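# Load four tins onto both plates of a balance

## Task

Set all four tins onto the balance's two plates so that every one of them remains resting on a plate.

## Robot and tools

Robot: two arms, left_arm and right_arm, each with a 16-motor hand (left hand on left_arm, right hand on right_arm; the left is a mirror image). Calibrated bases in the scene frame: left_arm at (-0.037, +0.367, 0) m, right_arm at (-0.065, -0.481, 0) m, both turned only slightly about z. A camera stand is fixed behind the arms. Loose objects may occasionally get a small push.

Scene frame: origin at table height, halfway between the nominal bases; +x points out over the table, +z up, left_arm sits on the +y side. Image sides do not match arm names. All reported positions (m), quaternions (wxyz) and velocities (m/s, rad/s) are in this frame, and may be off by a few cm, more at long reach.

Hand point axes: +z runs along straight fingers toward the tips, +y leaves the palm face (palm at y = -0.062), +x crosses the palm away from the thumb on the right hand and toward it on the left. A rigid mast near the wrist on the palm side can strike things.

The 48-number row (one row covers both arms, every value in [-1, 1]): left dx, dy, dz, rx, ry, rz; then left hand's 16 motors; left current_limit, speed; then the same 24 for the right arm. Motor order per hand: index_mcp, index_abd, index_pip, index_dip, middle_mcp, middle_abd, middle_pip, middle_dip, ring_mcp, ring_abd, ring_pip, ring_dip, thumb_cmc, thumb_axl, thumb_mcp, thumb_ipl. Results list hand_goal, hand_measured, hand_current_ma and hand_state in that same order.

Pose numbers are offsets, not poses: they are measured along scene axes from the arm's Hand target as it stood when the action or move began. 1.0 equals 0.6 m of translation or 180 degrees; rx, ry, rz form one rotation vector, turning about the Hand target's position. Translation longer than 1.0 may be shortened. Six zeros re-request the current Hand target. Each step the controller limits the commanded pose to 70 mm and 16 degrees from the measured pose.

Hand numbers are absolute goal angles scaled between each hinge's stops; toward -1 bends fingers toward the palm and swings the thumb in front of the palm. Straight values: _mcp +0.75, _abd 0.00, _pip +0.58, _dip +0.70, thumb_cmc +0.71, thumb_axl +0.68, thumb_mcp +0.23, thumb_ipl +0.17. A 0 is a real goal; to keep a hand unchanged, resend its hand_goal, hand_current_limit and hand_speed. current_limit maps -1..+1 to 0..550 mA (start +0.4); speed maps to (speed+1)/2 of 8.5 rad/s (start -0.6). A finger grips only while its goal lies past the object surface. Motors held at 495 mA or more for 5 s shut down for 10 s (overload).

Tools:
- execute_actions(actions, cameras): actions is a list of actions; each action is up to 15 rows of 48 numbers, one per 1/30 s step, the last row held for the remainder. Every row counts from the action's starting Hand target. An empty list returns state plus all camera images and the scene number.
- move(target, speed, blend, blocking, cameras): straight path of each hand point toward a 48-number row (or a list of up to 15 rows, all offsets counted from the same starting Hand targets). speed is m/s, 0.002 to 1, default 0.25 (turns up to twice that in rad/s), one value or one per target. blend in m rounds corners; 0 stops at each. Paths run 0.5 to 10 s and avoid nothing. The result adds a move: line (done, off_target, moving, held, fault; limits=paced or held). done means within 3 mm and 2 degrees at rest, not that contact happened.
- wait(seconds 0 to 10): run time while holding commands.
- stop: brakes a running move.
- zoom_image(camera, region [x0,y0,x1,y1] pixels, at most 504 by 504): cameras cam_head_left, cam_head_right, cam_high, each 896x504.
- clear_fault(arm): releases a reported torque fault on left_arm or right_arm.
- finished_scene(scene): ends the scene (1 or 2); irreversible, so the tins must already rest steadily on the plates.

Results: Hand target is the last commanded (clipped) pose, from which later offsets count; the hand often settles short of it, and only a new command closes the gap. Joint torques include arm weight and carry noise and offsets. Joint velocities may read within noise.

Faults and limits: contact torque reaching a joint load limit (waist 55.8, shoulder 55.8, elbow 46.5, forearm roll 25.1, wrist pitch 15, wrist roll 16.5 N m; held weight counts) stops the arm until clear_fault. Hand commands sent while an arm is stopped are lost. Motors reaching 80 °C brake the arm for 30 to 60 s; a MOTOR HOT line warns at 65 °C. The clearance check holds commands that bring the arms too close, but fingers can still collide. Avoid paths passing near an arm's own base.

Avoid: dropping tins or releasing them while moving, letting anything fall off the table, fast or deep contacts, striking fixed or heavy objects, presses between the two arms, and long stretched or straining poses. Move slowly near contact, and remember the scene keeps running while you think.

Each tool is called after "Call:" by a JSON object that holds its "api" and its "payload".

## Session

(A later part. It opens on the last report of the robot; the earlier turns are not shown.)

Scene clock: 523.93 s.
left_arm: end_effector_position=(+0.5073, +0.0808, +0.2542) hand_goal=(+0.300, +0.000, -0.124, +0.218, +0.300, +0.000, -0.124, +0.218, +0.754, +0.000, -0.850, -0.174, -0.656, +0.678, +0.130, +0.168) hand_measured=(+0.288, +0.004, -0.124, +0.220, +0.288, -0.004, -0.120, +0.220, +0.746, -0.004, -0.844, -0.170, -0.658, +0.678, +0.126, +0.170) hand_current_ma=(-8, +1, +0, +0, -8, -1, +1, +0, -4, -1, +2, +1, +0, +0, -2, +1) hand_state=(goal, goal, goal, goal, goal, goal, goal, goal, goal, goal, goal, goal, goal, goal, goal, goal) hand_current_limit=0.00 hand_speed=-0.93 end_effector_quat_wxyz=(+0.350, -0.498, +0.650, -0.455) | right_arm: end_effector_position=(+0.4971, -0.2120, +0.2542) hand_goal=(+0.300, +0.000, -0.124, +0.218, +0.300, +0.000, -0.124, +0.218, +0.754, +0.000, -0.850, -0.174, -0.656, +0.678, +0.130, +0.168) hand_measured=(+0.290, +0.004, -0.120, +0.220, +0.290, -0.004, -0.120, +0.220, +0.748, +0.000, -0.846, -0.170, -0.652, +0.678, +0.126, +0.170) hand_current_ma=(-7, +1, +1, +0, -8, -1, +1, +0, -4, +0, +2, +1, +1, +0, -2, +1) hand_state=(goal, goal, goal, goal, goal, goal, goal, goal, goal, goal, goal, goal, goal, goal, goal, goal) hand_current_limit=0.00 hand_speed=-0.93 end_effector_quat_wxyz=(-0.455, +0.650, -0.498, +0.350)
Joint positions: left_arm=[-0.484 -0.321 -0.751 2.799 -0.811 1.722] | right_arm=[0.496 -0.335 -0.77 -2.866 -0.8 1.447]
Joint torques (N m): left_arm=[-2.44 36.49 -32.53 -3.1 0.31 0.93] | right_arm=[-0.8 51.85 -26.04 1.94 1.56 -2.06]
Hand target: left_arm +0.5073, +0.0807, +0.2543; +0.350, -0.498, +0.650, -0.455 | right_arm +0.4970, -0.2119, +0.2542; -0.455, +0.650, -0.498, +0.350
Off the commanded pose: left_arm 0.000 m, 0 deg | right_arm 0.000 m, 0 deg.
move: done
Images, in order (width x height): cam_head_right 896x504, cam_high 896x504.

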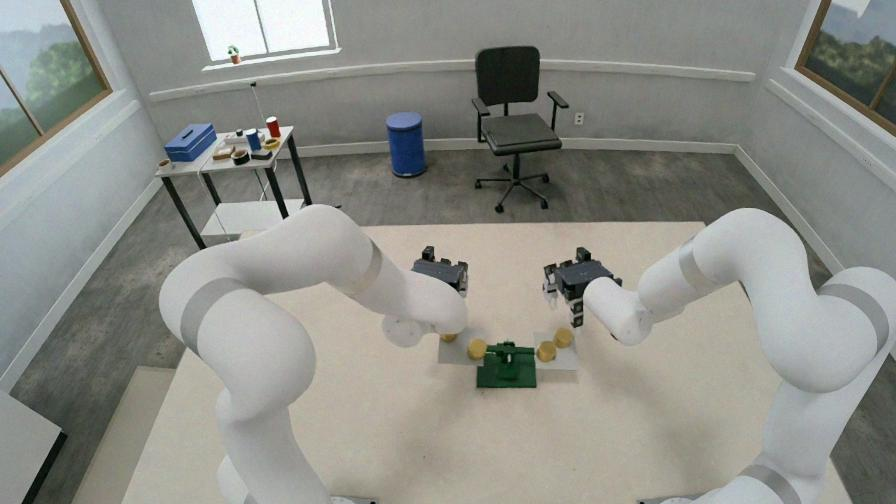

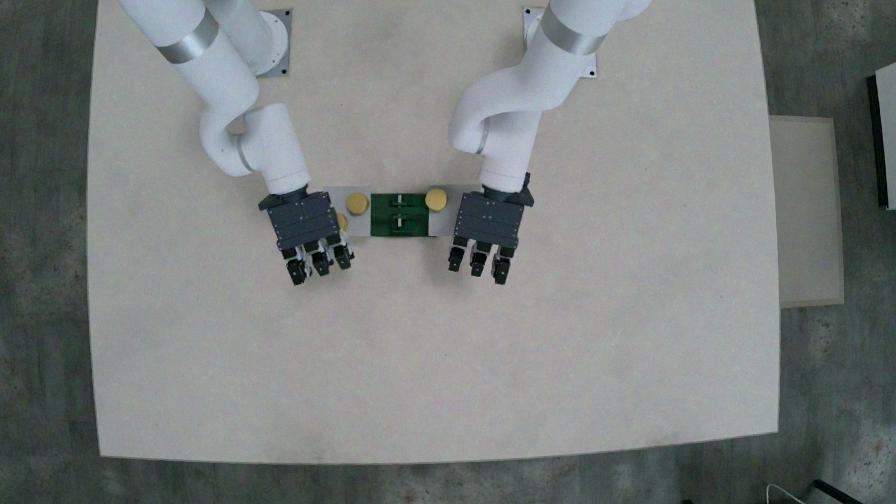

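Call:
{"api": "wait", "payload": {"seconds": 1, "cameras": ["cam_head_right"]}}

Call:
{"api": "zoom_image", "payload": {"camera": "cam_head_right", "region": [430, 290, 610, 400]}}

Scene clock: 526.77 s.
left_arm: end_effector_position=(+0.5073, +0.0807, +0.2542) hand_goal=(+0.300, +0.000, -0.124, +0.218, +0.300, +0.000, -0.124, +0.218, +0.754, +0.000, -0.850, -0.174, -0.656, +0.678, +0.130, +0.168) hand_measured=(+0.288, +0.004, -0.124, +0.220, +0.288, -0.004, -0.120, +0.220, +0.746, -0.004, -0.844, -0.170, -0.658, +0.678, +0.126, +0.170) hand_current_ma=(-8, +1, +0, +0, -8, -1, +1, +0, -4, -1, +2, +1, +0, +0, -2, +1) hand_state=(goal, goal, goal, goal, goal, goal, goal, goal, goal, goal, goal, goal, goal, goal, goal, goal) hand_current_limit=0.00 hand_speed=-0.93 end_effector_quat_wxyz=(+0.350, -0.498, +0.650, -0.455) | right_arm: end_effector_position=(+0.4970, -0.2119, +0.2542) hand_goal=(+0.300, +0.000, -0.124, +0.218, +0.300, +0.000, -0.124, +0.218, +0.754, +0.000, -0.850, -0.174, -0.656, +0.678, +0.130, +0.168) hand_measured=(+0.290, +0.004, -0.120, +0.220, +0.290, -0.004, -0.120, +0.220, +0.748, +0.000, -0.846, -0.170, -0.652, +0.678, +0.126, +0.170) hand_current_ma=(-7, +1, +1, +0, -8, -1, +1, +0, -4, +0, +2, +1, +1, +0, -2, +1) hand_state=(goal, goal, goal, goal, goal, goal, goal, goal, goal, goal, goal, goal, goal, goal, goal, goal) hand_current_limit=0.00 hand_speed=-0.93 end_effector_quat_wxyz=(-0.455, +0.650, -0.498, +0.350)
Joint positions: left_arm=[-0.484 -0.321 -0.751 2.799 -0.811 1.722] | right_arm=[0.496 -0.335 -0.77 -2.866 -0.8 1.447]
Joint torques (N m): left_arm=[-5.29 35.74 -32.53 -2.98 -0.9 0.54] | right_arm=[5.82 52.35 -25.55 1.87 -3.14 -2.02]
Hand target: left_arm +0.5073, +0.0807, +0.2543; +0.350, -0.498, +0.650, -0.455 | right_arm +0.4970, -0.2119, +0.2542; -0.455, +0.650, -0.498, +0.350
Off the commanded pose: left_arm 0.000 m, 0 deg | right_arm 0.000 m, 0 deg.
wait: 1.00 s; at rest from the start
Images, in order (width x height): cam_head_right 896x504.

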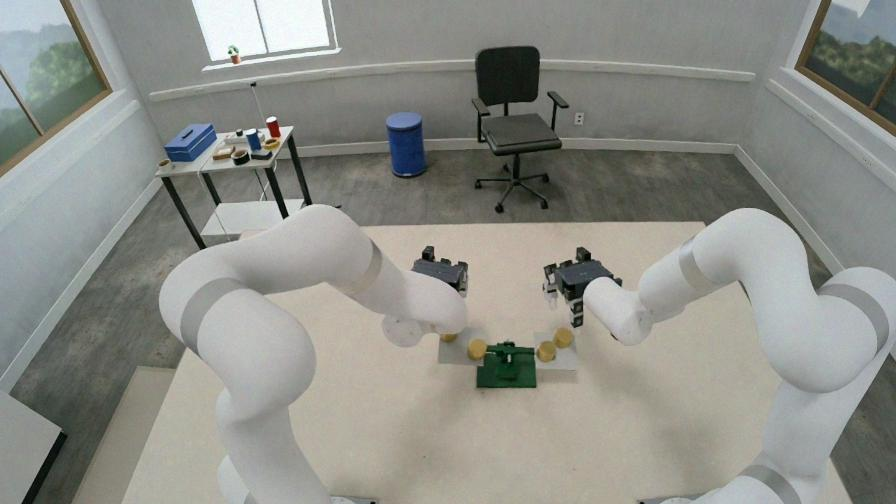

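Scaled by 2.800.

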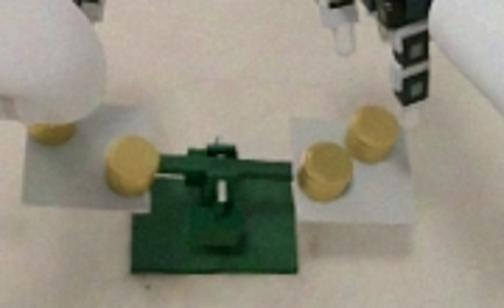

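Call:
{"api": "finished_scene", "payload": {"scene": 1}}

The scene is finished: the task was done.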